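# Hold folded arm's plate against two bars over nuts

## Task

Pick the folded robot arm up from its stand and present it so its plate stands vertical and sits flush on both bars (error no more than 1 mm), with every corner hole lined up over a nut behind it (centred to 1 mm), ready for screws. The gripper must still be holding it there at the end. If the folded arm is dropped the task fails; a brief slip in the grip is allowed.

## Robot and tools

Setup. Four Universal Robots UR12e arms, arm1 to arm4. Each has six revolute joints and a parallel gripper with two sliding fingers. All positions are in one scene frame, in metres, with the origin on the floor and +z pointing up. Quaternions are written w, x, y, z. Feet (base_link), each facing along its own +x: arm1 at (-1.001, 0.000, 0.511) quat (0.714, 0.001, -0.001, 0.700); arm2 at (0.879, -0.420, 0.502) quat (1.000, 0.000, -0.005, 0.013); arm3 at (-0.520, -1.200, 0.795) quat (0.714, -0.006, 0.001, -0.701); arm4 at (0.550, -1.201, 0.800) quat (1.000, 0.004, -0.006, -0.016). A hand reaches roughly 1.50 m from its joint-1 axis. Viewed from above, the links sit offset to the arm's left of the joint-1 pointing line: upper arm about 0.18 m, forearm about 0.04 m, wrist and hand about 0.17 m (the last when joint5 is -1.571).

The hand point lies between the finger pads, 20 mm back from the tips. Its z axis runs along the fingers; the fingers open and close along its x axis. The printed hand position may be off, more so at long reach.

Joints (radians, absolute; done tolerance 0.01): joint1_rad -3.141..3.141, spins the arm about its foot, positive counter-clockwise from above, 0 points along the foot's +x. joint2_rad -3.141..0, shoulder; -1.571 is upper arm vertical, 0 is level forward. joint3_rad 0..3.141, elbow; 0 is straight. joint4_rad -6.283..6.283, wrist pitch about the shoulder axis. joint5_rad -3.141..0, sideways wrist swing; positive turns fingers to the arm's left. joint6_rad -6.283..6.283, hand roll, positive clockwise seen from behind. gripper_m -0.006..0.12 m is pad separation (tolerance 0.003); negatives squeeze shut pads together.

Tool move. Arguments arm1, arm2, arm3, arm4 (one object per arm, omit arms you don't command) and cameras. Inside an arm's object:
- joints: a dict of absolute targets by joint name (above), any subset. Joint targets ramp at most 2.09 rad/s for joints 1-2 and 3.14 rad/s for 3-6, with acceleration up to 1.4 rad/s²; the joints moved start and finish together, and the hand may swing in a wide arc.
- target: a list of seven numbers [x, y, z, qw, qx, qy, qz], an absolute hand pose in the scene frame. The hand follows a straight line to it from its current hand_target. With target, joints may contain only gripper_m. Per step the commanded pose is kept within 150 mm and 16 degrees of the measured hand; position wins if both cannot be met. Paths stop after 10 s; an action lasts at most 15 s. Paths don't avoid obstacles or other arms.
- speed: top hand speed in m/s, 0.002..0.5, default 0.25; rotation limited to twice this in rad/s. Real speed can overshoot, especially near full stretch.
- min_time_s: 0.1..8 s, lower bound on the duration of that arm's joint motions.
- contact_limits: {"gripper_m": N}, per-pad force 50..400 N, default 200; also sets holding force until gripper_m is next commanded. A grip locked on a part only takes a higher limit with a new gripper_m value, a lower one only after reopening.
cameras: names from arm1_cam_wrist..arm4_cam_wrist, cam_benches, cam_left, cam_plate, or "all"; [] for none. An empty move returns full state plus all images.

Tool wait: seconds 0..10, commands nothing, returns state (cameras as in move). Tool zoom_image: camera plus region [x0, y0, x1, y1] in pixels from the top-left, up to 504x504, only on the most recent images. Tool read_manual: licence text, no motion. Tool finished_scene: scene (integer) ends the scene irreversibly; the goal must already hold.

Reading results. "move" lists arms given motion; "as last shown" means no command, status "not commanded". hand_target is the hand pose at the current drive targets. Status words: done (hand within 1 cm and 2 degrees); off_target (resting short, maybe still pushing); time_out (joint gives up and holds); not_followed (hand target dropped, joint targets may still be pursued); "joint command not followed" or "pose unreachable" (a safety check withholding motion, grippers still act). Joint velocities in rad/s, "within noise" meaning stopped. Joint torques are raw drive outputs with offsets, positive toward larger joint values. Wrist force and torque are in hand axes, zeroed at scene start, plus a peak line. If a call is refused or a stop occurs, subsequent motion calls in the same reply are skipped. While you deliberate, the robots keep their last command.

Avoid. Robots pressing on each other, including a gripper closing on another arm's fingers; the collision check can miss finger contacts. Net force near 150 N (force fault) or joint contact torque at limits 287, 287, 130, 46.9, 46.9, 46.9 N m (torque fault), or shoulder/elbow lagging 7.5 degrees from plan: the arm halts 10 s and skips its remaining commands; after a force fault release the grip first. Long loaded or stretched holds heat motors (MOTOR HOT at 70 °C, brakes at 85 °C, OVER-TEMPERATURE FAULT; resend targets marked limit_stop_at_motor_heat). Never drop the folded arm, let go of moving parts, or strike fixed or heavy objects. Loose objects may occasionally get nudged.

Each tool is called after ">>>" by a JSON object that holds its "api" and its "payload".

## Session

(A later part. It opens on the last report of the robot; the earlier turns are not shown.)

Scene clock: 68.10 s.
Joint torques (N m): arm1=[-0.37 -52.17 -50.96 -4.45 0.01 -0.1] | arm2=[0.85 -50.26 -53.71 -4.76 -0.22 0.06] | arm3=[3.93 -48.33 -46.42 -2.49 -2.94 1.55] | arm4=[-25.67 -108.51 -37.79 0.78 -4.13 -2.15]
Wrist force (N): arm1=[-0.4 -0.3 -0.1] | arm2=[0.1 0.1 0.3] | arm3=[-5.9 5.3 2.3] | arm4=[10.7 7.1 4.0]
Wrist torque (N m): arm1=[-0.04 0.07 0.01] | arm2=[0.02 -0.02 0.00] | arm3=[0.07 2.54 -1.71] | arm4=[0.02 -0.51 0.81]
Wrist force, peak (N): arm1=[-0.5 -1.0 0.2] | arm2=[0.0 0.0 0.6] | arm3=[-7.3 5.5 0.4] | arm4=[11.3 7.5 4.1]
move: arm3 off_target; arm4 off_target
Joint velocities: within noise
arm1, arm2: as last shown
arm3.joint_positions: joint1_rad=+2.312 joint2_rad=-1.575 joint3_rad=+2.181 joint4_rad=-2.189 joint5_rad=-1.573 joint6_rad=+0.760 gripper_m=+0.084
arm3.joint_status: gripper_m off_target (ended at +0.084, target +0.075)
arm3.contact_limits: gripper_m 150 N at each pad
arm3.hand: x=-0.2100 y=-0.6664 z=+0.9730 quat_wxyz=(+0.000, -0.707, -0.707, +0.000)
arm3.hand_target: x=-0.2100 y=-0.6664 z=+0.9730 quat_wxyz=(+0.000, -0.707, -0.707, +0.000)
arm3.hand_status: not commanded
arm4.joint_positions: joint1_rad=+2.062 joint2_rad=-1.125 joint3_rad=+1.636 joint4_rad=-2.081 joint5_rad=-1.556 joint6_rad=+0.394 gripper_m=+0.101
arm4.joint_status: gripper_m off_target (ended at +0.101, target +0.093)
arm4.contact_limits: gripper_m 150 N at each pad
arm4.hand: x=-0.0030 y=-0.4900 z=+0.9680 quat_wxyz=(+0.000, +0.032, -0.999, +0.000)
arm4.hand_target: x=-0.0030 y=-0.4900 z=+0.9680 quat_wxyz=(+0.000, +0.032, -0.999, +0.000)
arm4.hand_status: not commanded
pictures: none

>>> {"api": "move", "payload": {"arm3": {"joints": {"gripper_m": 0.07}, "contact_limits": {"gripper_m": 320}}, "arm4": {"joints": {"gripper_m": 0.088}, "contact_limits": {"gripper_m": 320}}}}

>>> {"api": "move", "payload": {"arm3": {"target": [-0.210, -0.6664, 0.975, 0, 0.7071, 0.7071, 0], "speed": 0.01}, "arm4": {"target": [-0.0030, -0.49, 0.970, 0, -0.0322, 0.9995, 0], "speed": 0.01}}}

>>> {"api": "move", "payload": {"arm3": {"target": [-0.210, -0.6664, 0.978, 0, 0.7071, 0.7071, 0], "speed": 0.01}, "arm4": {"target": [-0.0030, -0.49, 0.973, 0, -0.0322, 0.9995, 0], "speed": 0.01}, "cameras": ["cam_left", "cam_plate"]}}

Scene clock: 68.87 s.
Joint torques (N m): arm1=[1.06 -50.64 -50.26 -4.53 -0.02 -0.06] | arm2=[0.12 -50.56 -54.93 -5.19 -0.23 0.09] | arm3=[0.39 -44.89 -44.2 -2.77 -2.8 1.64] | arm4=[-23.29 -110.65 -38.68 0.75 -4.43 -1.98]
Wrist force (N): arm1=[-0.3 -0.1 0.3] | arm2=[0.3 0.2 0.2] | arm3=[-7.2 5.9 1.8] | arm4=[16.2 10.2 5.7]
Wrist torque (N m): arm1=[-0.02 0.06 0.00] | arm2=[0.03 -0.04 0.00] | arm3=[0.06 3.86 -2.81] | arm4=[0.09 -1.62 1.24]
Wrist force, peak (N): arm1=[-0.3 -0.6 0.1] | arm2=[0.1 0.0 0.6] | arm3=[-7.3 6.0 2.6] | arm4=[16.5 10.2 6.1]
move: arm3 off_target; arm4 off_target
Joint velocities: within noise
arm1, arm2: as last shown
arm3.joint_positions: joint1_rad=+2.312 joint2_rad=-1.575 joint3_rad=+2.181 joint4_rad=-2.189 joint5_rad=-1.573 joint6_rad=+0.760 gripper_m=+0.082
arm3.joint_status: gripper_m off_target (ended at +0.082, target +0.070)
arm3.contact_limits: gripper_m 320 N at each pad
arm3.hand: x=-0.2100 y=-0.6664 z=+0.9730 quat_wxyz=(+0.000, -0.707, -0.707, +0.000)
arm3.hand_target: x=-0.2100 y=-0.6664 z=+0.9730 quat_wxyz=(+0.000, -0.707, -0.707, +0.000)
arm3.hand_status: not commanded
arm4.joint_positions: joint1_rad=+2.062 joint2_rad=-1.125 joint3_rad=+1.636 joint4_rad=-2.081 joint5_rad=-1.556 joint6_rad=+0.394 gripper_m=+0.099
arm4.joint_status: gripper_m off_target (ended at +0.099, target +0.088)
arm4.contact_limits: gripper_m 320 N at each pad
arm4.hand: x=-0.0030 y=-0.4900 z=+0.9680 quat_wxyz=(+0.000, +0.032, -0.999, +0.000)
arm4.hand_target: x=-0.0030 y=-0.4900 z=+0.9680 quat_wxyz=(+0.000, +0.032, -0.999, +0.000)
arm4.hand_status: not commanded
pictures: none

Scene clock: 69.83 s.
Joint torques (N m): arm1=[2.07 -49.47 -50.93 -4.24 -0.2 0.15] | arm2=[-0.45 -51.06 -53.74 -5.1 -0.55 0] | arm3=[2.82 -92.36 -72.98 -1.58 -2.56 2.04] | arm4=[-27.33 -150.69 -71.77 -7.12 -4.09 -3.5]
Wrist force (N): arm1=[-0.4 -0.2 -0.4] | arm2=[0.3 -0.1 0.3] | arm3=[-0.7 29.2 71.3] | arm4=[16.1 10.2 44.4]
Wrist torque (N m): arm1=[-0.04 0.07 0.01] | arm2=[-0.02 -0.04 0.00] | arm3=[-0.68 8.62 -2.15] | arm4=[0.20 3.44 2.09]
Wrist force, peak (N): arm1=[-0.4 -0.2 -0.4] | arm2=[0.3 0.1 0.5] | arm3=[0.0 30.1 71.4] | arm4=[17.1 11.1 44.5]
move: arm3 done; arm4 done
Joint velocities: within noise
arm1, arm2: as last shown
arm3.joint_positions: joint1_rad=+2.312 joint2_rad=-1.577 joint3_rad=+2.179 joint4_rad=-2.185 joint5_rad=-1.573 joint6_rad=+0.760 gripper_m=+0.082
arm3.joint_status: not commanded
arm3.contact_limits: gripper_m 320 N at each pad
arm3.hand: x=-0.2100 y=-0.6664 z=+0.9750 quat_wxyz=(+0.000, -0.707, -0.707, +0.000)
arm3.hand_target: x=-0.2100 y=-0.6664 z=+0.9750 quat_wxyz=(+0.000, -0.707, -0.707, +0.000)
arm3.hand_status: done (0.000 m and 0.0 deg from the pose sent, 0.002 m and 0.0 deg at the start)
arm4.joint_positions: joint1_rad=+2.062 joint2_rad=-1.126 joint3_rad=+1.634 joint4_rad=-2.078 joint5_rad=-1.556 joint6_rad=+0.394 gripper_m=+0.099
arm4.joint_status: not commanded
arm4.contact_limits: gripper_m 320 N at each pad
arm4.hand: x=-0.0030 y=-0.4900 z=+0.9700 quat_wxyz=(+0.000, +0.032, -0.999, +0.000)
arm4.hand_target: x=-0.0030 y=-0.4900 z=+0.9700 quat_wxyz=(+0.000, +0.032, -0.999, +0.000)
arm4.hand_status: done (0.000 m and 0.0 deg from the pose sent, 0.002 m and 0.0 deg at the start)
pictures: none

Scene clock: 70.80 s.
Joint torques (N m): arm1=[1.52 -49.94 -50.57 -4.48 -0.11 -0.11] | arm2=[2.24 -47.77 -53.12 -5.09 -0.48 0.21] | arm3=[5.22 -73.38 -79.01 -4.56 -2.18 3.06] | arm4=[-26.49 -157.8 -85.78 -10.81 -15.42 -5.27]
Wrist force (N): arm1=[-0.2 -0.6 0.3] | arm2=[0.2 0.3 0.3] | arm3=[-5.6 15.1 81.7] | arm4=[10.8 -1.5 62.1]
Wrist torque (N m): arm1=[-0.10 0.03 0.01] | arm2=[0.05 -0.04 0.00] | arm3=[-1.24 13.21 -1.09] | arm4=[0.31 10.40 3.52]
Wrist force, peak (N): arm1=[-0.6 -0.4 0.2] | arm2=[0.4 -0.1 0.4] | arm3=[-6.3 15.7 82.3] | arm4=[9.1 -0.4 63.2]
move: arm3 done; arm4 done
Joint velocities: within noise
arm1, arm2: as last shown
arm3.joint_positions: joint1_rad=+2.312 joint2_rad=-1.581 joint3_rad=+2.176 joint4_rad=-2.178 joint5_rad=-1.573 joint6_rad=+0.760 gripper_m=+0.082
arm3.joint_status: not commanded
arm3.contact_limits: gripper_m 320 N at each pad
arm3.hand: x=-0.2100 y=-0.6664 z=+0.9781 quat_wxyz=(+0.000, -0.707, -0.707, +0.000)
arm3.hand_target: x=-0.2100 y=-0.6664 z=+0.9780 quat_wxyz=(+0.000, -0.707, -0.707, +0.000)
arm3.hand_status: done (0.000 m and 0.0 deg from the pose sent, 0.003 m and 0.0 deg at the start)
arm4.joint_positions: joint1_rad=+2.062 joint2_rad=-1.129 joint3_rad=+1.632 joint4_rad=-2.073 joint5_rad=-1.556 joint6_rad=+0.394 gripper_m=+0.099
arm4.joint_status: not commanded
arm4.contact_limits: gripper_m 320 N at each pad
arm4.hand: x=-0.0030 y=-0.4900 z=+0.9730 quat_wxyz=(+0.000, +0.032, -0.999, +0.000)
arm4.hand_target: x=-0.0030 y=-0.4900 z=+0.9730 quat_wxyz=(+0.000, +0.032, -0.999, +0.000)
arm4.hand_status: done (0.000 m and 0.0 deg from the pose sent, 0.003 m and 0.0 deg at the start)
Images, in order (width x height): cam_left 672x504, cam_plate 672x504.

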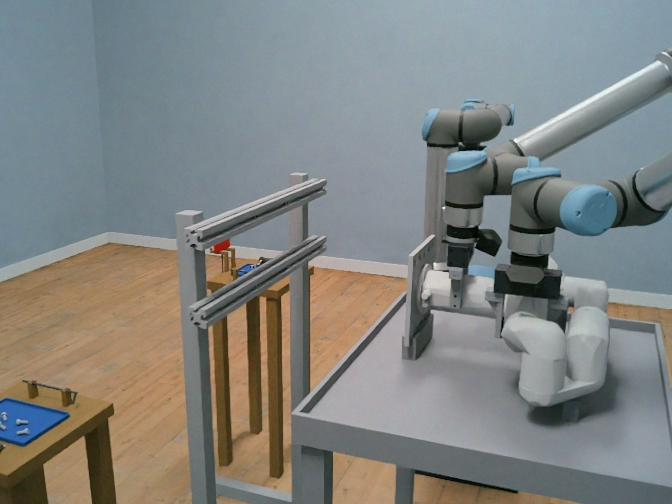

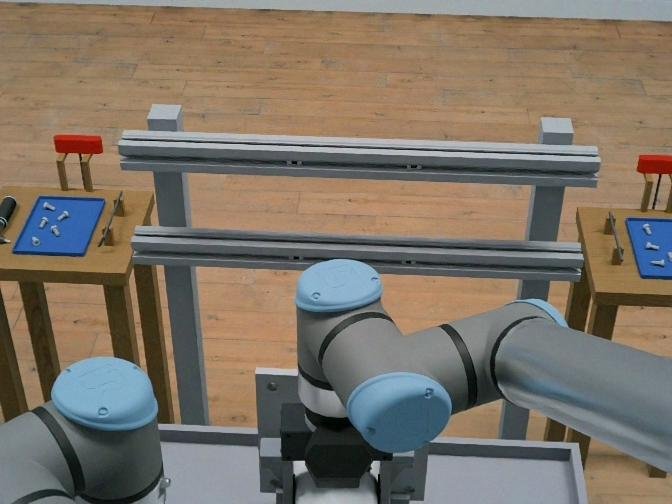

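>>> {"api": "move", "payload": {"arm3": {"joints": {"gripper_m": 0.065}, "contact_limits": {"gripper_m": 400}}, "arm4": {"joints": {"gripper_m": 0.083}, "contact_limits": {"gripper_m": 400}}}}

>>> {"api": "move", "payload": {"arm3": {"target": [-0.210, -0.6664, 0.986, 0, 0.7071, 0.7071, 0], "speed": 0.015}, "arm4": {"target": [-0.0030, -0.49, 0.981, 0, -0.0322, 0.9995, 0], "speed": 0.015}, "cameras": ["cam_left", "cam_benches", "arm3_cam_wrist"]}}

>>> {"api": "zoom_image", "payload": {"camera": "cam_left", "region": [390, 210, 640, 420]}}

>>> {"api": "zoom_image", "payload": {"camera": "cam_benches", "region": [280, 90, 440, 210]}}

Scene clock: 72.37 s.
Joint torques (N m): arm1=[1.56 -50.31 -50.47 -4.9 -0.08 -0.06] | arm2=[1.36 -50.16 -54.33 -5.02 -0.35 0.17] | arm3=[10.9 -69.28 -71.1 -3.41 -3.97 3.01] | arm4=[-28.13 -147.15 -81.39 -10.2 -13.04 -5.11]
Wrist force (N): arm1=[-0.2 -0.4 -0.2] | arm2=[0.3 0.3 0.2] | arm3=[-5.0 17.5 80.5] | arm4=[12.8 -1.5 64.3]
Wrist torque (N m): arm1=[-0.07 0.03 0.00] | arm2=[0.05 -0.04 0.00] | arm3=[-1.03 13.38 -1.32] | arm4=[0.27 9.88 4.06]
Wrist force, peak (N): arm1=[-0.4 -0.6 0.0] | arm2=[0.5 0.1 0.4] | arm3=[-5.4 15.7 82.4] | arm4=[12.3 -1.4 65.3]
move: arm3 off_target; arm4 off_target
Joint velocities: within noise
arm1, arm2: as last shown
arm3.joint_positions: joint1_rad=+2.312 joint2_rad=-1.581 joint3_rad=+2.176 joint4_rad=-2.178 joint5_rad=-1.573 joint6_rad=+0.760 gripper_m=+0.081
arm3.joint_status: gripper_m off_target (ended at +0.081, target +0.065)
arm3.contact_limits: gripper_m 400 N at each pad
arm3.hand: x=-0.2100 y=-0.6664 z=+0.9780 quat_wxyz=(+0.000, -0.707, -0.707, +0.000)
arm3.hand_target: x=-0.2100 y=-0.6664 z=+0.9780 quat_wxyz=(+0.000, -0.707, -0.707, +0.000)
arm3.hand_status: not commanded
arm4.joint_positions: joint1_rad=+2.062 joint2_rad=-1.129 joint3_rad=+1.632 joint4_rad=-2.073 joint5_rad=-1.556 joint6_rad=+0.394 gripper_m=+0.098
arm4.joint_status: gripper_m off_target (ended at +0.098, target +0.083)
arm4.contact_limits: gripper_m 400 N at each pad
arm4.hand: x=-0.0030 y=-0.4900 z=+0.9730 quat_wxyz=(+0.000, +0.032, -0.999, +0.000)
arm4.hand_target: x=-0.0030 y=-0.4900 z=+0.9730 quat_wxyz=(+0.000, +0.032, -0.999, +0.000)
arm4.hand_status: not commanded
pictures: none

Scene clock: 73.40 s.
Joint torques (N m): arm1=[1.34 -49.72 -50.93 -4.77 -0.44 0.03] | arm2=[0.71 -50.14 -54.26 -5.11 -0.59 0.03] | arm3=[16.52 -67.43 -70.5 -5.3 -6.73 2.68] | arm4=[-25.49 -140.5 -76.03 -12.26 -9.49 -6.75]
Wrist force (N): arm1=[-0.5 0.0 0.3] | arm2=[0.3 0.1 0.1] | arm3=[-4.9 15.8 78.9] | arm4=[10.9 -1.8 65.6]
Wrist torque (N m): arm1=[-0.01 0.08 0.01] | arm2=[0.02 -0.04 0.00] | arm3=[-1.02 13.52 -1.37] | arm4=[0.24 9.63 3.78]
Wrist force, peak (N): arm1=[-0.5 -0.5 0.2] | arm2=[0.4 0.2 0.4] | arm3=[-5.5 18.9 84.1] | arm4=[13.2 -1.4 66.4]
move: arm3 done; arm4 done
Joint velocities: within noise
arm1, arm2: as last shown
arm3.joint_positions: joint1_rad=+2.312 joint2_rad=-1.590 joint3_rad=+2.168 joint4_rad=-2.161 joint5_rad=-1.573 joint6_rad=+0.760 gripper_m=+0.081
arm3.joint_status: not commanded
arm3.contact_limits: gripper_m 400 N at each pad
arm3.hand: x=-0.2100 y=-0.6664 z=+0.9861 quat_wxyz=(+0.000, -0.707, -0.707, +0.000)
arm3.hand_target: x=-0.2100 y=-0.6664 z=+0.9860 quat_wxyz=(+0.000, -0.707, -0.707, +0.000)
arm3.hand_status: done (0.000 m and 0.0 deg from the pose sent, 0.008 m and 0.0 deg at the start)
arm4.joint_positions: joint1_rad=+2.062 joint2_rad=-1.135 joint3_rad=+1.625 joint4_rad=-2.060 joint5_rad=-1.556 joint6_rad=+0.394 gripper_m=+0.098
arm4.joint_status: not commanded
arm4.contact_limits: gripper_m 400 N at each pad
arm4.hand: x=-0.0030 y=-0.4900 z=+0.9811 quat_wxyz=(+0.000, +0.032, -0.999, +0.000)
arm4.hand_target: x=-0.0030 y=-0.4900 z=+0.9810 quat_wxyz=(+0.000, +0.032, -0.999, +0.000)
arm4.hand_status: done (0.000 m and 0.0 deg from the pose sent, 0.008 m and 0.0 deg at the start)
pictures: arm3_cam_wrist, cam_benches, cam_left
Images, in order (width x height): arm3_cam_wrist 672x504, cam_benches 672x504, cam_left 672x504.

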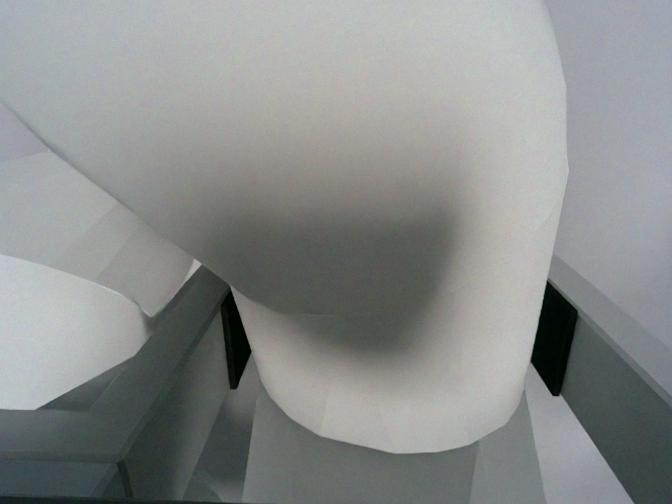

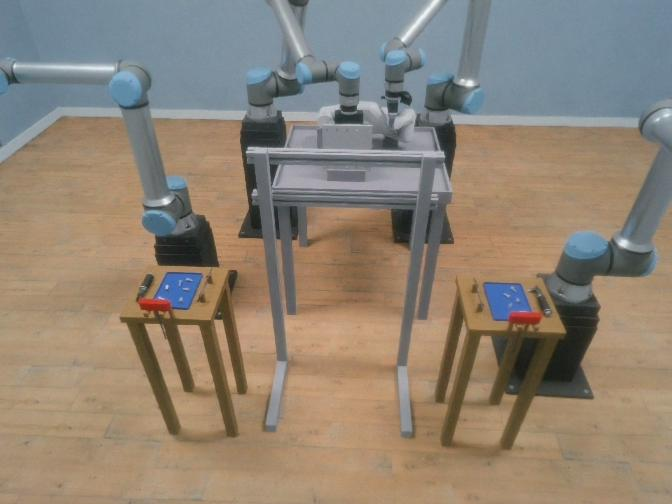

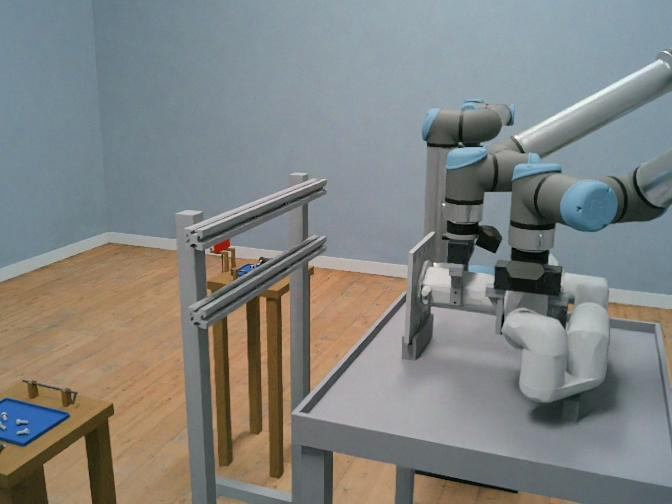

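Scaled by 2.016 from the camera's image (finer frame: 960x720).

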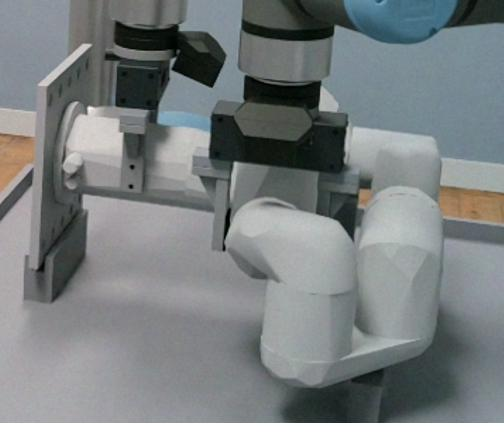

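Scaled by 3.150 from the camera's image (finer frame: 960x720).

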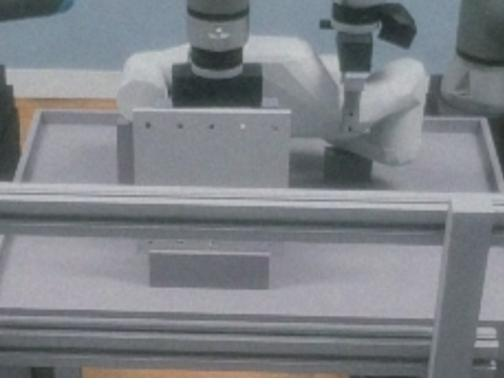

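>>> {"api": "move", "payload": {"arm1": {"joints": {"joint1_rad": -1.90, "joint2_rad": -1.9, "joint3_rad": 1.9, "joint4_rad": -1.571}, "min_time_s": 3}, "arm2": {"joints": {"joint1_rad": 2.922, "joint2_rad": -1.9, "joint3_rad": 1.9, "joint4_rad": -1.571}, "min_time_s": 3}, "arm3": {"target": [-0.210, -0.6664, 1.035, 0, 0.7071, 0.7071, 0], "speed": 0.03}, "arm4": {"target": [-0.0030, -0.49, 1.030, 0, -0.0322, 0.9995, 0], "speed": 0.03}, "cameras": ["cam_benches", "cam_plate", "cam_left"]}}

Scene clock: 85.10 s.
Joint torques (N m): arm1=[-5.62 -13.32 -58.02 -7.54 -0.3 0.16] | arm2=[10.07 -7.44 -57.98 -6.45 -0.7 -0.03] | arm3=[9.46 -67.1 -74.91 -4.08 -8.54 2.4] | arm4=[-17.62 -137.35 -79.93 -12.15 -9.49 -4.32]
Wrist force (N): arm1=[0.3 -0.7 0.4] | arm2=[0.3 0.1 0.3] | arm3=[-5.2 16.7 79.3] | arm4=[11.4 -2.0 65.6]
Wrist torque (N m): arm1=[-0.03 -0.13 -0.02] | arm2=[0.01 -0.02 -0.01] | arm3=[-1.05 13.70 -1.29] | arm4=[0.29 9.71 3.77]
Wrist force, peak (N): arm1=[2.1 -0.3 0.4] | arm2=[3.9 1.5 0.0] | arm3=[-4.9 19.1 87.7] | arm4=[14.4 -3.0 68.3]
move: arm1 done; arm2 done; arm3 done; arm4 done
Joint velocities: within noise
arm1.joint_positions: joint1_rad=-1.900 joint2_rad=-1.900 joint3_rad=+1.900 joint4_rad=-1.571 joint5_rad=-1.571 joint6_rad=+0.000 gripper_m=+0.120
arm1.joint_status: all done
arm1.hand: x=-0.4777 y=-0.0071 z=+0.9879 quat_wxyz=(+0.001, -0.819, -0.573, -0.001)
arm1.hand_target: x=-0.4777 y=-0.0071 z=+0.9879 quat_wxyz=(+0.001, -0.819, -0.573, -0.001)
arm1.hand_status: not commanded
arm2.joint_positions: joint1_rad=+2.922 joint2_rad=-1.900 joint3_rad=+1.900 joint4_rad=-1.571 joint5_rad=-1.571 joint6_rad=+0.000 gripper_m=+0.120
arm2.joint_status: all done
arm2.hand: x=+0.3565 y=-0.4963 z=+0.9732 quat_wxyz=(-0.004, +0.635, -0.772, +0.003)
arm2.hand_target: x=+0.3565 y=-0.4963 z=+0.9732 quat_wxyz=(-0.004, +0.635, -0.772, +0.003)
arm2.hand_status: not commanded
arm3.joint_positions: joint1_rad=+2.313 joint2_rad=-1.638 joint3_rad=+2.115 joint4_rad=-2.059 joint5_rad=-1.573 joint6_rad=+0.760 gripper_m=+0.081
arm3.joint_status: not commanded
arm3.contact_limits: gripper_m 400 N at each pad
arm3.hand: x=-0.2100 y=-0.6664 z=+1.0350 quat_wxyz=(+0.000, -0.707, -0.707, +0.000)
arm3.hand_target: x=-0.2100 y=-0.6664 z=+1.0350 quat_wxyz=(+0.000, -0.707, -0.707, +0.000)
arm3.hand_status: done (0.000 m and 0.0 deg from the pose sent, 0.049 m and 0.0 deg at the start)
arm4.joint_positions: joint1_rad=+2.061 joint2_rad=-1.170 joint3_rad=+1.582 joint4_rad=-1.982 joint5_rad=-1.556 joint6_rad=+0.393 gripper_m=+0.098
arm4.joint_status: not commanded
arm4.contact_limits: gripper_m 400 N at each pad
arm4.hand: x=-0.0030 y=-0.4900 z=+1.0300 quat_wxyz=(+0.000, +0.032, -0.999, +0.000)
arm4.hand_target: x=-0.0030 y=-0.4900 z=+1.0300 quat_wxyz=(+0.000, +0.032, -0.999, +0.000)
arm4.hand_status: done (0.000 m and 0.0 deg from the pose sent, 0.049 m and 0.0 deg at the start)
pictures: cam_benches, cam_left, cam_plate
Images, in order (width x height): cam_benches 672x504, cam_left 672x504, cam_plate 672x504.

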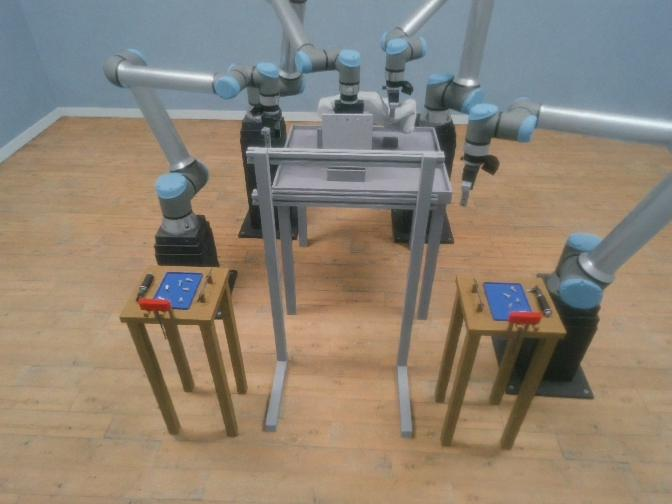

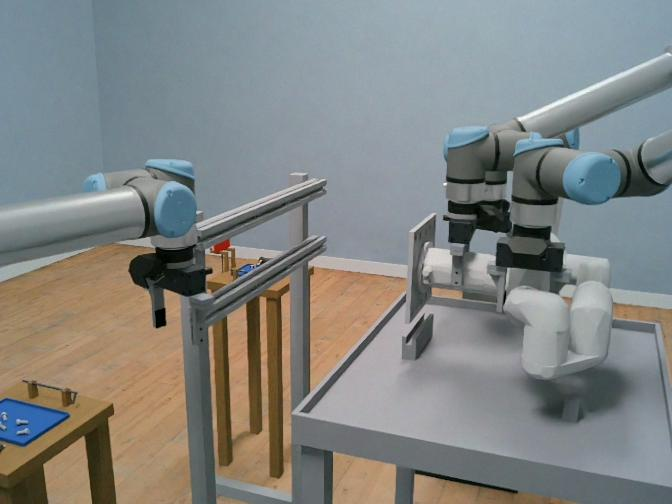

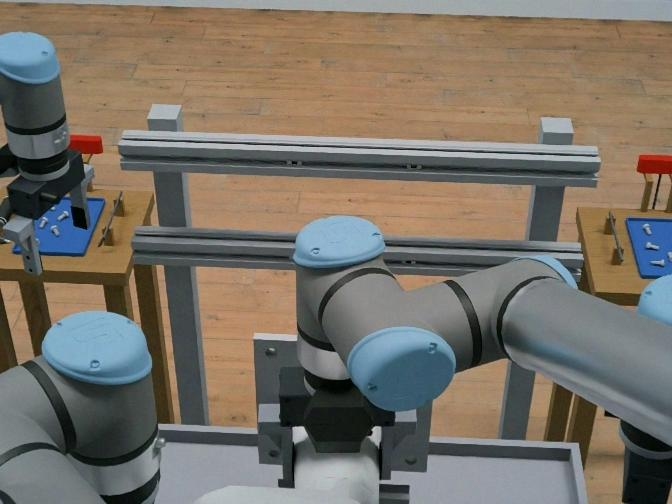

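>>> {"api": "move", "payload": {"arm2": {"joints": {"joint1_rad": 2.922, "joint2_rad": -1.329, "joint3_rad": 1.898, "joint4_rad": -3.711, "joint5_rad": -2.773, "joint6_rad": -1.571}, "min_time_s": 3}, "cameras": ["arm2_cam_wrist", "cam_left", "cam_plate"]}}

Scene clock: 88.73 s.
Joint torques (N m): arm1=[-6.31 -13.68 -58.13 -6.01 -0.31 -0.01] | arm2=[9.58 -77.24 -49.84 -2.58 3.67 0.86] | arm3=[0.22 -65.9 -77.01 -2.42 -8.47 0.91] | arm4=[2.53 -135.68 -80.15 -11.82 -9.7 -2.84]
Wrist force (N): arm1=[0.1 -0.8 0.7] | arm2=[1.3 0.7 -2.9] | arm3=[-4.6 16.8 79.1] | arm4=[11.7 -2.1 65.2]
Wrist torque (N m): arm1=[-0.04 -0.08 -0.02] | arm2=[0.28 0.09 0.08] | arm3=[-1.04 13.60 -1.30] | arm4=[0.29 9.65 3.76]
Wrist force, peak (N): arm1=[0.0 -0.6 0.9] | arm2=[1.5 0.4 -3.1] | arm3=[-4.8 16.6 79.6] | arm4=[11.6 -2.4 65.8]
move: arm2 done
Joint velocities: within noise
arm1, arm3, arm4: as last shown
arm2.joint_positions: joint1_rad=+2.922 joint2_rad=-1.329 joint3_rad=+1.898 joint4_rad=-3.711 joint5_rad=-2.773 joint6_rad=-1.571 gripper_m=+0.120
arm2.joint_status: all done
arm2.hand: x=+0.1736 y=-0.1907 z=+1.0825 quat_wxyz=(-0.457, +0.544, -0.452, -0.539)
arm2.hand_target: x=+0.1737 y=-0.1908 z=+1.0826 quat_wxyz=(-0.457, +0.544, -0.452, -0.539)
arm2.hand_status: not commanded
arm3.contact_limits: gripper_m 400 N at each pad
arm4.contact_limits: gripper_m 400 N at each pad
Images, in order (width x height): arm2_cam_wrist 672x504, cam_left 672x504, cam_plate 672x504.

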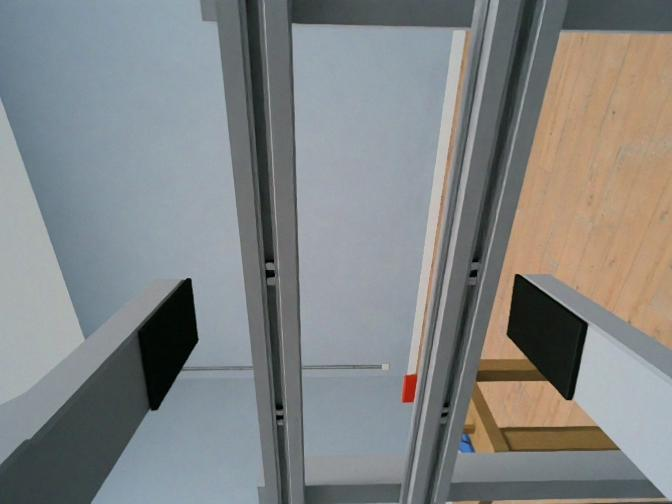

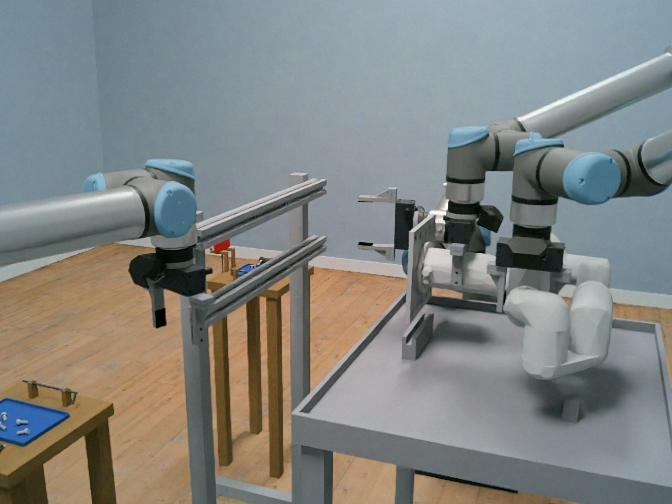

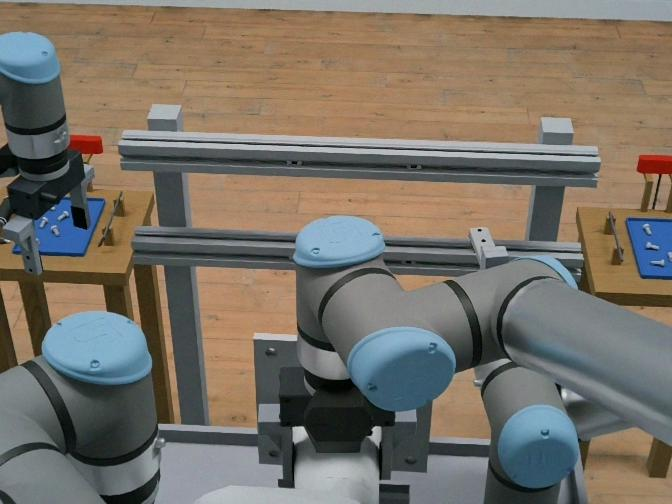

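>>> {"api": "zoom_image", "payload": {"camera": "arm2_cam_wrist", "region": [230, 220, 530, 445]}}

>>> {"api": "zoom_image", "payload": {"camera": "arm2_cam_wrist", "region": [240, 240, 320, 300]}}

>>> {"api": "zoom_image", "payload": {"camera": "arm2_cam_wrist", "region": [435, 240, 515, 300]}}

>>> {"api": "zoom_image", "payload": {"camera": "arm2_cam_wrist", "region": [240, 385, 320, 445]}}

>>> {"api": "zoom_image", "payload": {"camera": "arm2_cam_wrist", "region": [405, 385, 485, 445]}}

Scaled by 1.680 from the camera's image (finer frame: 960x720).

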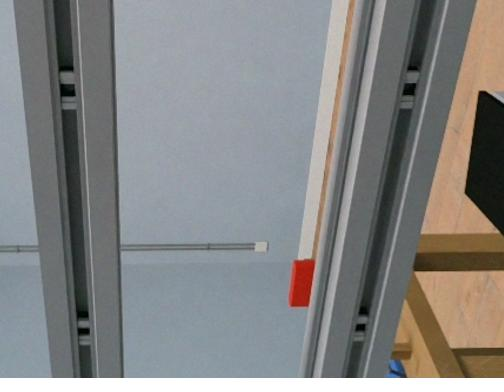

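Scaled by 6.300 from the camera's image (finer frame: 960x720).

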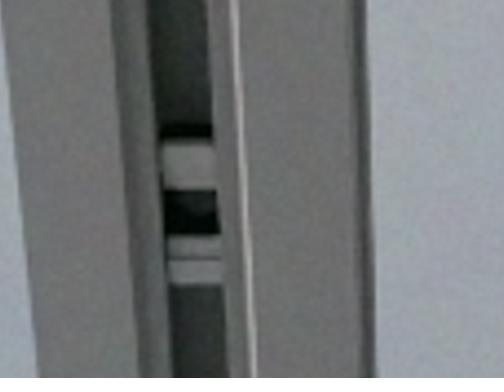

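Scaled by 6.300 from the camera's image (finer frame: 960x720).

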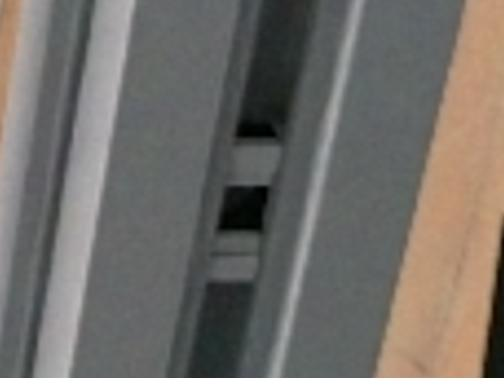

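Scaled by 6.300 from the camera's image (finer frame: 960x720).

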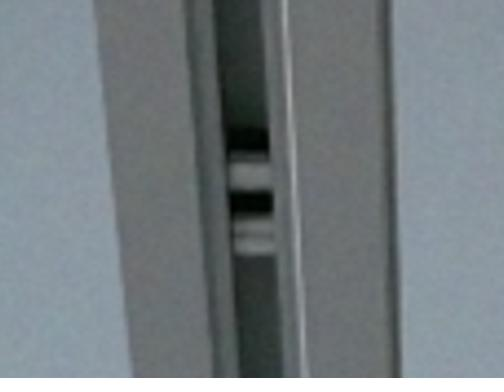

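Scaled by 6.300 from the camera's image (finer frame: 960x720).

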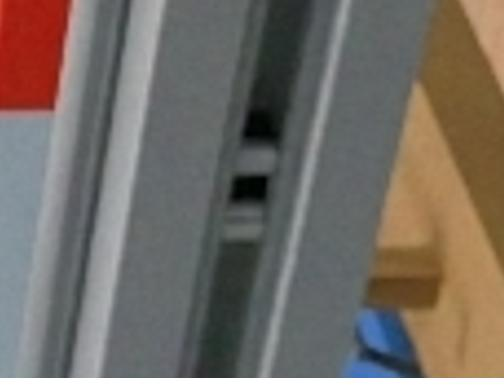

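>>> {"api": "move", "payload": {"arm3": {"target": [-0.210, -0.6264, 1.050, 0, 0.7071, 0.7071, 0], "speed": 0.05}, "arm4": {"target": [-0.0030, -0.45, 1.045, 0, -0.0322, 0.9995, 0], "speed": 0.05}}}

>>> {"api": "move", "payload": {"arm3": {"target": [-0.210, -0.4664, 1.050, 0, 0.7071, 0.7071, 0], "speed": 0.07}, "arm4": {"target": [-0.0030, -0.29, 1.045, 0, -0.0322, 0.9995, 0], "speed": 0.07}, "cameras": ["arm2_cam_wrist", "cam_left"]}}

Scene clock: 93.13 s.
Joint torques (N m): arm1=[-4.57 -11.29 -57.37 -4.01 -0.16 -0.16] | arm2=[10.36 -78.94 -41.49 -2.88 3.5 -1.98] | arm3=[-6.72 -98.09 -75.63 -3.48 -5.9 -1.2] | arm4=[1.88 -170.54 -86.48 -11.65 -14.22 -0.9]
Wrist force (N): arm1=[-0.2 -0.3 0.5] | arm2=[1.5 0.6 -3.0] | arm3=[-4.1 20.9 79.7] | arm4=[15.4 -2.9 64.0]
Wrist torque (N m): arm1=[0.04 -0.04 -0.02] | arm2=[0.26 0.04 0.08] | arm3=[-1.02 13.59 -1.41] | arm4=[0.26 9.83 4.33]
Wrist force, peak (N): arm1=[0.1 -1.0 0.5] | arm2=[1.2 0.4 -3.3] | arm3=[-4.4 24.2 81.8] | arm4=[8.4 -5.0 69.4]
move: arm3 done; arm4 done
Joint velocities: within noise
arm1, arm2: as last shown
arm2.hand: x=+0.1737 y=-0.1908 z=+1.0826 quat_wxyz=(-0.457, +0.544, -0.452, -0.539)
arm3.joint_positions: joint1_rad=+2.360 joint2_rad=-1.591 joint3_rad=+2.040 joint4_rad=-2.032 joint5_rad=-1.573 joint6_rad=+0.807 gripper_m=+0.081
arm3.joint_status: not commanded
arm3.contact_limits: gripper_m 400 N at each pad
arm3.hand: x=-0.2100 y=-0.6264 z=+1.0500 quat_wxyz=(+0.000, -0.707, -0.707, +0.000)
arm3.hand_target: x=-0.2100 y=-0.6264 z=+1.0500 quat_wxyz=(+0.000, -0.707, -0.707, +0.000)
arm3.hand_status: done (0.000 m and 0.0 deg from the pose sent, 0.043 m and 0.0 deg at the start)
arm4.joint_positions: joint1_rad=+2.041 joint2_rad=-1.130 joint3_rad=+1.495 joint4_rad=-1.935 joint5_rad=-1.556 joint6_rad=+0.374 gripper_m=+0.098
arm4.joint_status: not commanded
arm4.contact_limits: gripper_m 400 N at each pad
arm4.hand: x=-0.0029 y=-0.4500 z=+1.0449 quat_wxyz=(+0.000, +0.032, -0.999, +0.000)
arm4.hand_target: x=-0.0030 y=-0.4500 z=+1.0450 quat_wxyz=(+0.000, +0.032, -0.999, +0.000)
arm4.hand_status: done (0.000 m and 0.0 deg from the pose sent, 0.043 m and 0.0 deg at the start)
pictures: none

Scene clock: 95.93 s.
Joint torques (N m): arm1=[-6.49 -13.35 -57.82 -3.03 -0.33 -0.13] | arm2=[8.38 -78.37 -41.6 -3.19 3.59 -1.79] | arm3=[-0.28 -121.33 -80.99 -2.72 -3.16 -0.99] | arm4=[0.17 -196.68 -97 -12.81 -13.45 -1.45]
Wrist force (N): arm1=[0.1 -0.9 0.4] | arm2=[1.2 0.6 -3.1] | arm3=[-5.2 22.6 77.6] | arm4=[16.9 -1.1 66.6]
Wrist torque (N m): arm1=[-0.06 -0.09 -0.02] | arm2=[0.26 0.10 0.08] | arm3=[-1.06 13.91 -1.14] | arm4=[0.36 9.48 4.60]
Wrist force, peak (N): arm1=[0.5 -0.9 0.4] | arm2=[1.5 0.7 -3.2] | arm3=[-6.9 24.7 78.5] | arm4=[18.5 -1.5 66.5]
move: arm3 done; arm4 done
Joint velocities: within noise
arm1, arm2: as last shown
arm3.joint_positions: joint1_rad=+2.506 joint2_rad=-1.357 joint3_rad=+1.777 joint4_rad=-2.002 joint5_rad=-1.575 joint6_rad=+0.953 gripper_m=+0.081
arm3.joint_status: not commanded
arm3.contact_limits: gripper_m 400 N at each pad
arm3.hand: x=-0.2100 y=-0.4664 z=+1.0500 quat_wxyz=(+0.000, -0.707, -0.707, +0.000)
arm3.hand_target: x=-0.2100 y=-0.4664 z=+1.0500 quat_wxyz=(+0.000, -0.707, -0.707, +0.000)
arm3.hand_status: done (0.000 m and 0.0 deg from the pose sent, 0.160 m and 0.0 deg at the start)
arm4.joint_positions: joint1_rad=+1.977 joint2_rad=-0.910 joint3_rad=+1.149 joint4_rad=-1.807 joint5_rad=-1.556 joint6_rad=+0.310 gripper_m=+0.098
arm4.joint_status: not commanded
arm4.contact_limits: gripper_m 400 N at each pad
arm4.hand: x=-0.0029 y=-0.2900 z=+1.0449 quat_wxyz=(+0.000, +0.032, -0.999, +0.000)
arm4.hand_target: x=-0.0030 y=-0.2900 z=+1.0450 quat_wxyz=(+0.000, +0.032, -0.999, +0.000)
arm4.hand_status: done (0.000 m and 0.0 deg from the pose sent, 0.160 m and 0.0 deg at the start)
Images, in order (width x height): arm2_cam_wrist 672x504, cam_left 672x504.

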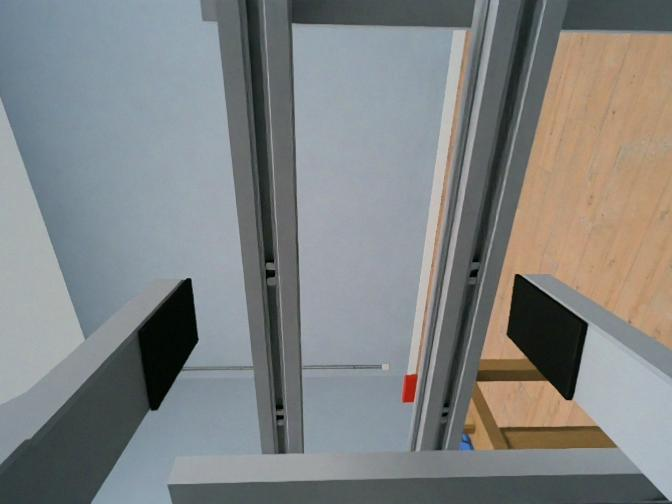

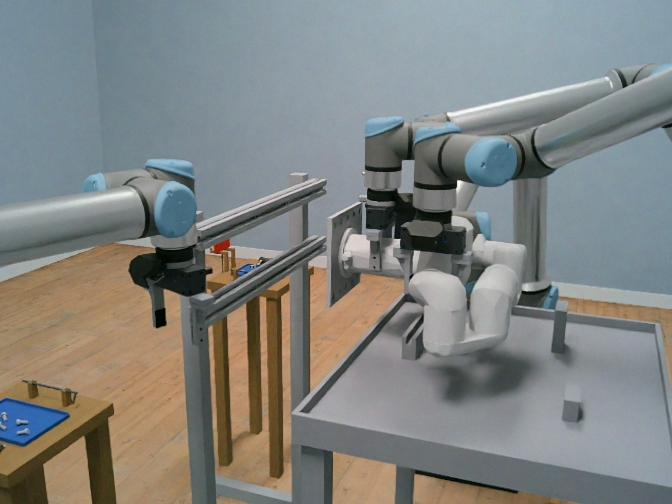

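>>> {"api": "move", "payload": {"arm3": {"target": [-0.210, -0.3464, 1.050, 0, 0.7071, 0.7071, 0], "speed": 0.06}, "arm4": {"target": [-0.0030, -0.17, 1.045, 0, -0.0322, 0.9995, 0], "speed": 0.06}, "cameras": ["arm2_cam_wrist", "cam_left", "cam_plate", "arm1_cam_wrist"]}}

Scene clock: 102.80 s.
Joint torques (N m): arm1=[-6.21 -12.36 -56.67 -3.76 -0.5 -0.43] | arm2=[10.47 -81.78 -41.87 -2.98 3.54 -2] | arm3=[1.95 -146.53 -82.2 -2.37 -1.04 -1.04] | arm4=[-2.08 -221.13 -103.14 -13.26 -14.52 -1.7]
Wrist force (N): arm1=[-0.1 -0.5 0.2] | arm2=[1.5 0.9 -2.7] | arm3=[-6.1 22.5 75.0] | arm4=[17.1 -0.6 68.4]
Wrist torque (N m): arm1=[0.02 -0.05 -0.01] | arm2=[0.30 0.05 0.08] | arm3=[-1.11 14.23 -1.12] | arm4=[0.33 9.06 4.74]
Wrist force, peak (N): arm1=[0.2 -1.0 0.6] | arm2=[1.4 0.6 -3.3] | arm3=[-5.9 21.7 77.4] | arm4=[20.0 -1.8 68.5]
move: arm3 done; arm4 done
Joint velocities: within noise
arm1, arm2: as last shown
arm3.joint_positions: joint1_rad=+2.585 joint2_rad=-1.184 joint3_rad=+1.543 joint4_rad=-1.941 joint5_rad=-1.576 joint6_rad=+1.033 gripper_m=+0.081
arm3.joint_status: not commanded
arm3.contact_limits: gripper_m 400 N at each pad
arm3.hand: x=-0.2100 y=-0.3464 z=+1.0499 quat_wxyz=(+0.000, -0.707, -0.707, +0.000)
arm3.hand_target: x=-0.2100 y=-0.3464 z=+1.0500 quat_wxyz=(+0.000, -0.707, -0.707, +0.000)
arm3.hand_status: done (0.000 m and 0.0 deg from the pose sent, 0.120 m and 0.0 deg at the start)
arm4.joint_positions: joint1_rad=+1.939 joint2_rad=-0.702 joint3_rad=+0.786 joint4_rad=-1.652 joint5_rad=-1.556 joint6_rad=+0.272 gripper_m=+0.098
arm4.joint_status: not commanded
arm4.contact_limits: gripper_m 400 N at each pad
arm4.hand: x=-0.0029 y=-0.1700 z=+1.0449 quat_wxyz=(+0.000, +0.032, -0.999, +0.000)
arm4.hand_target: x=-0.0030 y=-0.1700 z=+1.0450 quat_wxyz=(+0.000, +0.032, -0.999, +0.000)
arm4.hand_status: done (0.000 m and 0.0 deg from the pose sent, 0.120 m and 0.0 deg at the start)
pictures: arm1_cam_wrist, arm2_cam_wrist, cam_left, cam_plate
Images, in order (width x height): arm1_cam_wrist 672x504, arm2_cam_wrist 672x504, cam_left 672x504, cam_plate 672x504.

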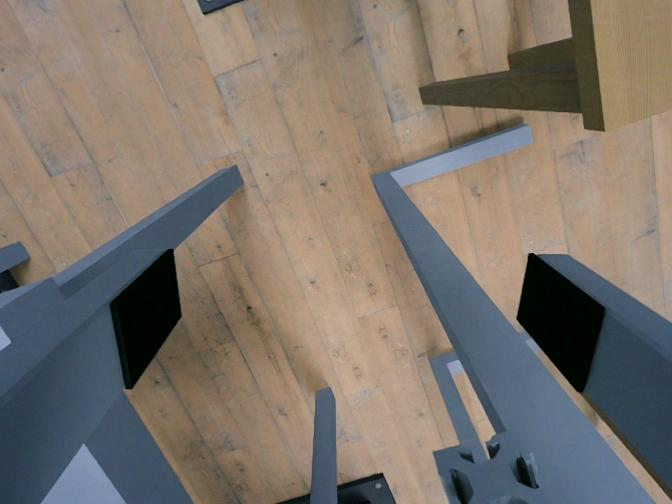

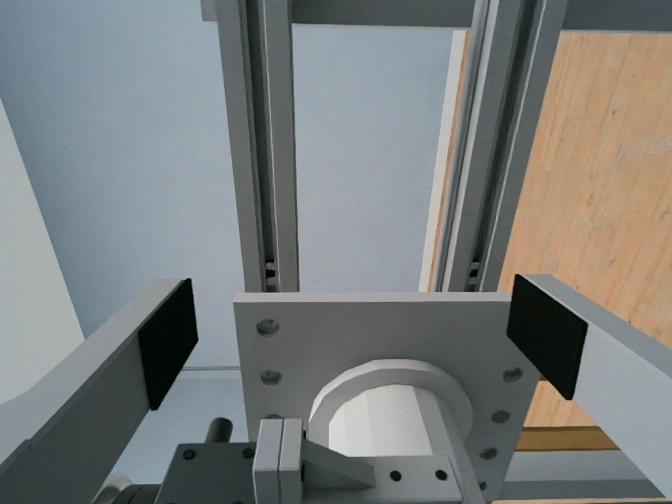

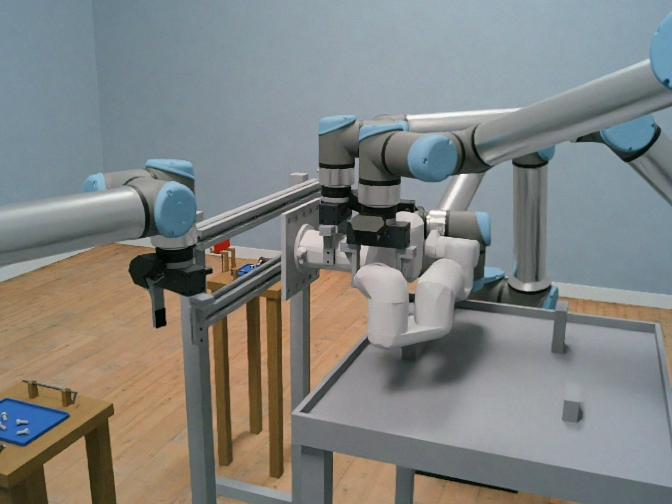

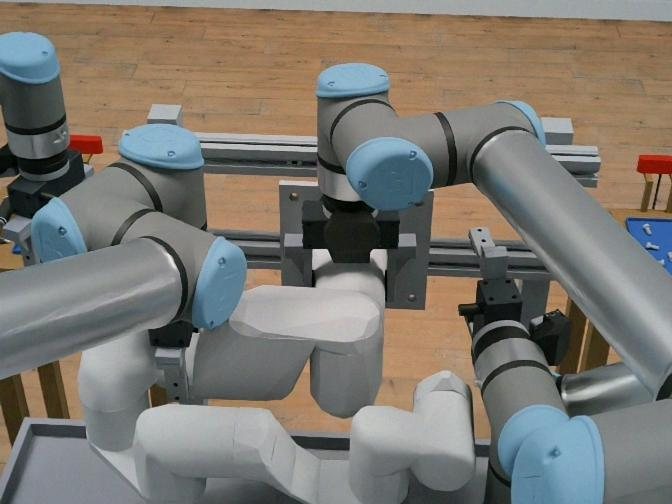

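>>> {"api": "zoom_image", "payload": {"camera": "arm2_cam_wrist", "region": [220, 250, 380, 370]}}

>>> {"api": "zoom_image", "payload": {"camera": "arm2_cam_wrist", "region": [410, 350, 570, 504]}}

>>> {"api": "zoom_image", "payload": {"camera": "arm2_cam_wrist", "region": [240, 350, 320, 430]}}

Scaled by 3.150 from the camera's image (finer frame: 960x720).

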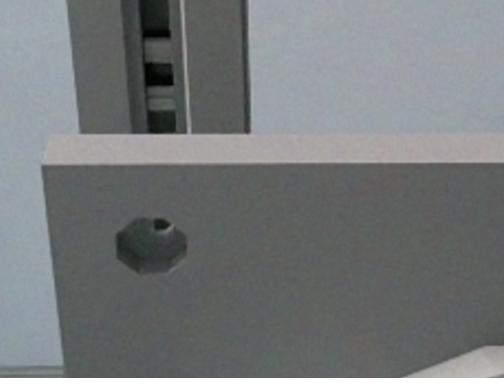

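Scaled by 3.150 from the camera's image (finer frame: 960x720).

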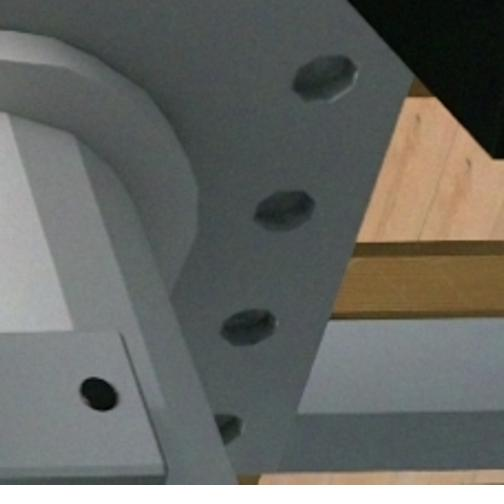

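Scaled by 6.300 from the camera's image (finer frame: 960x720).

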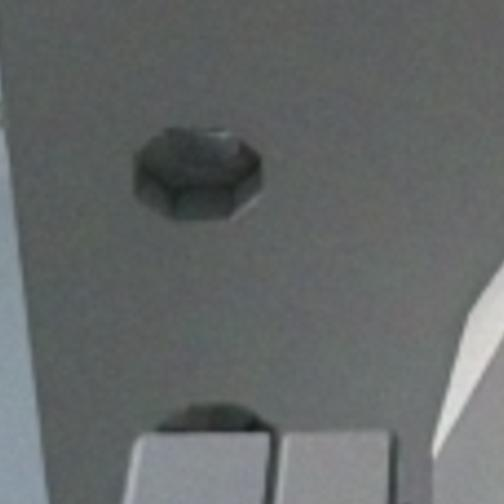

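>>> {"api": "zoom_image", "payload": {"camera": "arm2_cam_wrist", "region": [248, 312, 288, 342]}}

>>> {"api": "zoom_image", "payload": {"camera": "cam_plate", "region": [270, 170, 450, 320]}}

Scaled by 12.600 from the camera's image (finer frame: 960x720).

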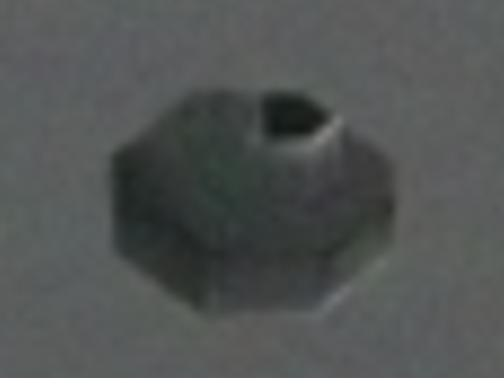

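Scaled by 2.800 from the camera's image (finer frame: 960x720).

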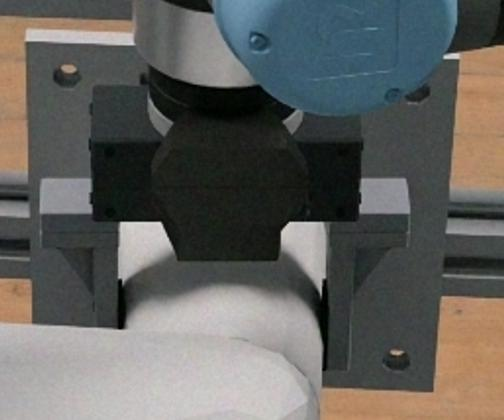

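>>> {"api": "move", "payload": {"arm3": {"target": [-0.2185, -0.3454, 1.0610, 0.0129, 0.7085, 0.7057, -0.0025], "speed": 0.02}, "arm4": {"target": [-0.0107, -0.17, 1.0552, 0.0070, -0.0302, 0.9995, -0.0111], "speed": 0.02}, "cameras": ["arm2_cam_wrist"]}}

>>> {"api": "zoom_image", "payload": {"camera": "arm2_cam_wrist", "region": [220, 250, 380, 370]}}

>>> {"api": "zoom_image", "payload": {"camera": "arm2_cam_wrist", "region": [410, 350, 570, 504]}}

>>> {"api": "zoom_image", "payload": {"camera": "arm2_cam_wrist", "region": [240, 350, 320, 430]}}

Scene clock: 107.23 s.
Joint torques (N m): arm1=[-6.56 -14.92 -56.64 -3.26 -0.39 -0.5] | arm2=[10.45 -79.18 -40.96 -2.54 3.27 -1.82] | arm3=[-3.15 -134.24 -80.01 -3.78 1.47 -1.46] | arm4=[-28.04 -229.9 -89.7 -12.22 -10.19 -7.06]
Wrist force (N): arm1=[0.4 -0.4 0.5] | arm2=[1.2 0.6 -2.9] | arm3=[-7.8 16.2 77.0] | arm4=[13.3 4.0 66.6]
Wrist torque (N m): arm1=[0.02 -0.14 -0.01] | arm2=[0.26 0.09 0.08] | arm3=[-1.07 13.96 -1.11] | arm4=[0.36 9.31 4.23]
Wrist force, peak (N): arm1=[0.1 -0.8 0.8] | arm2=[1.3 0.7 -3.3] | arm3=[-6.9 17.3 79.1] | arm4=[10.7 0.4 73.2]
move: arm3 done; arm4 done
Joint velocities: within noise
arm1, arm2: as last shown
arm3.joint_positions: joint1_rad=+2.601 joint2_rad=-1.187 joint3_rad=+1.525 joint4_rad=-1.908 joint5_rad=-1.600 joint6_rad=+1.053 gripper_m=+0.081
arm3.joint_status: not commanded
arm3.contact_limits: gripper_m 400 N at each pad
arm3.hand: x=-0.2186 y=-0.3454 z=+1.0611 quat_wxyz=(-0.013, -0.708, -0.706, +0.002)
arm3.hand_target: x=-0.2185 y=-0.3454 z=+1.0610 quat_wxyz=(-0.013, -0.708, -0.706, +0.002)
arm3.hand_status: done (0.000 m and 0.0 deg from the pose sent, 0.014 m and 1.5 deg at the start)
arm4.joint_positions: joint1_rad=+1.947 joint2_rad=-0.678 joint3_rad=+0.718 joint4_rad=-1.583 joint5_rad=-1.563 joint6_rad=+0.283 gripper_m=+0.098
arm4.joint_status: not commanded
arm4.contact_limits: gripper_m 400 N at each pad
arm4.hand: x=-0.0108 y=-0.1701 z=+1.0551 quat_wxyz=(-0.007, +0.030, -0.999, +0.011)
arm4.hand_target: x=-0.0107 y=-0.1700 z=+1.0552 quat_wxyz=(-0.007, +0.030, -0.999, +0.011)
arm4.hand_status: done (0.000 m and 0.0 deg from the pose sent, 0.013 m and 1.5 deg at the start)
Images, in order (width x height): arm2_cam_wrist 672x504.

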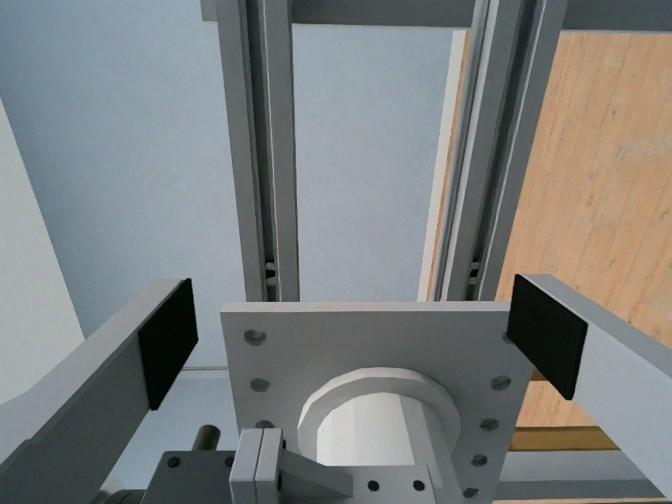

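Scaled by 3.150 from the camera's image (finer frame: 960x720).

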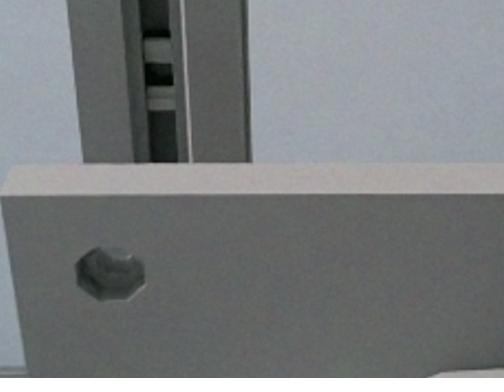

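Scaled by 3.150 from the camera's image (finer frame: 960x720).

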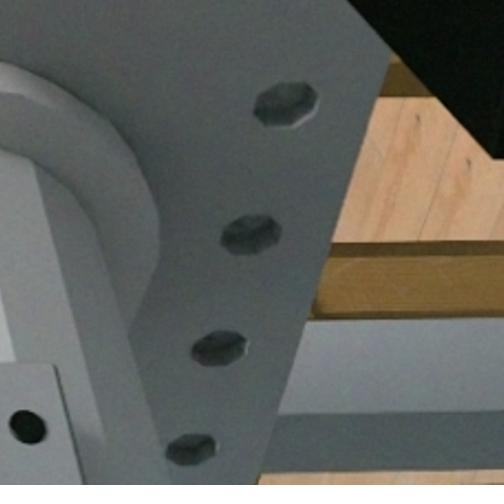

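Scaled by 6.300 from the camera's image (finer frame: 960x720).

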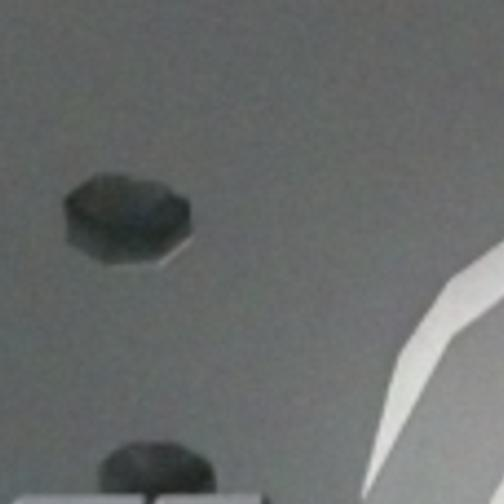

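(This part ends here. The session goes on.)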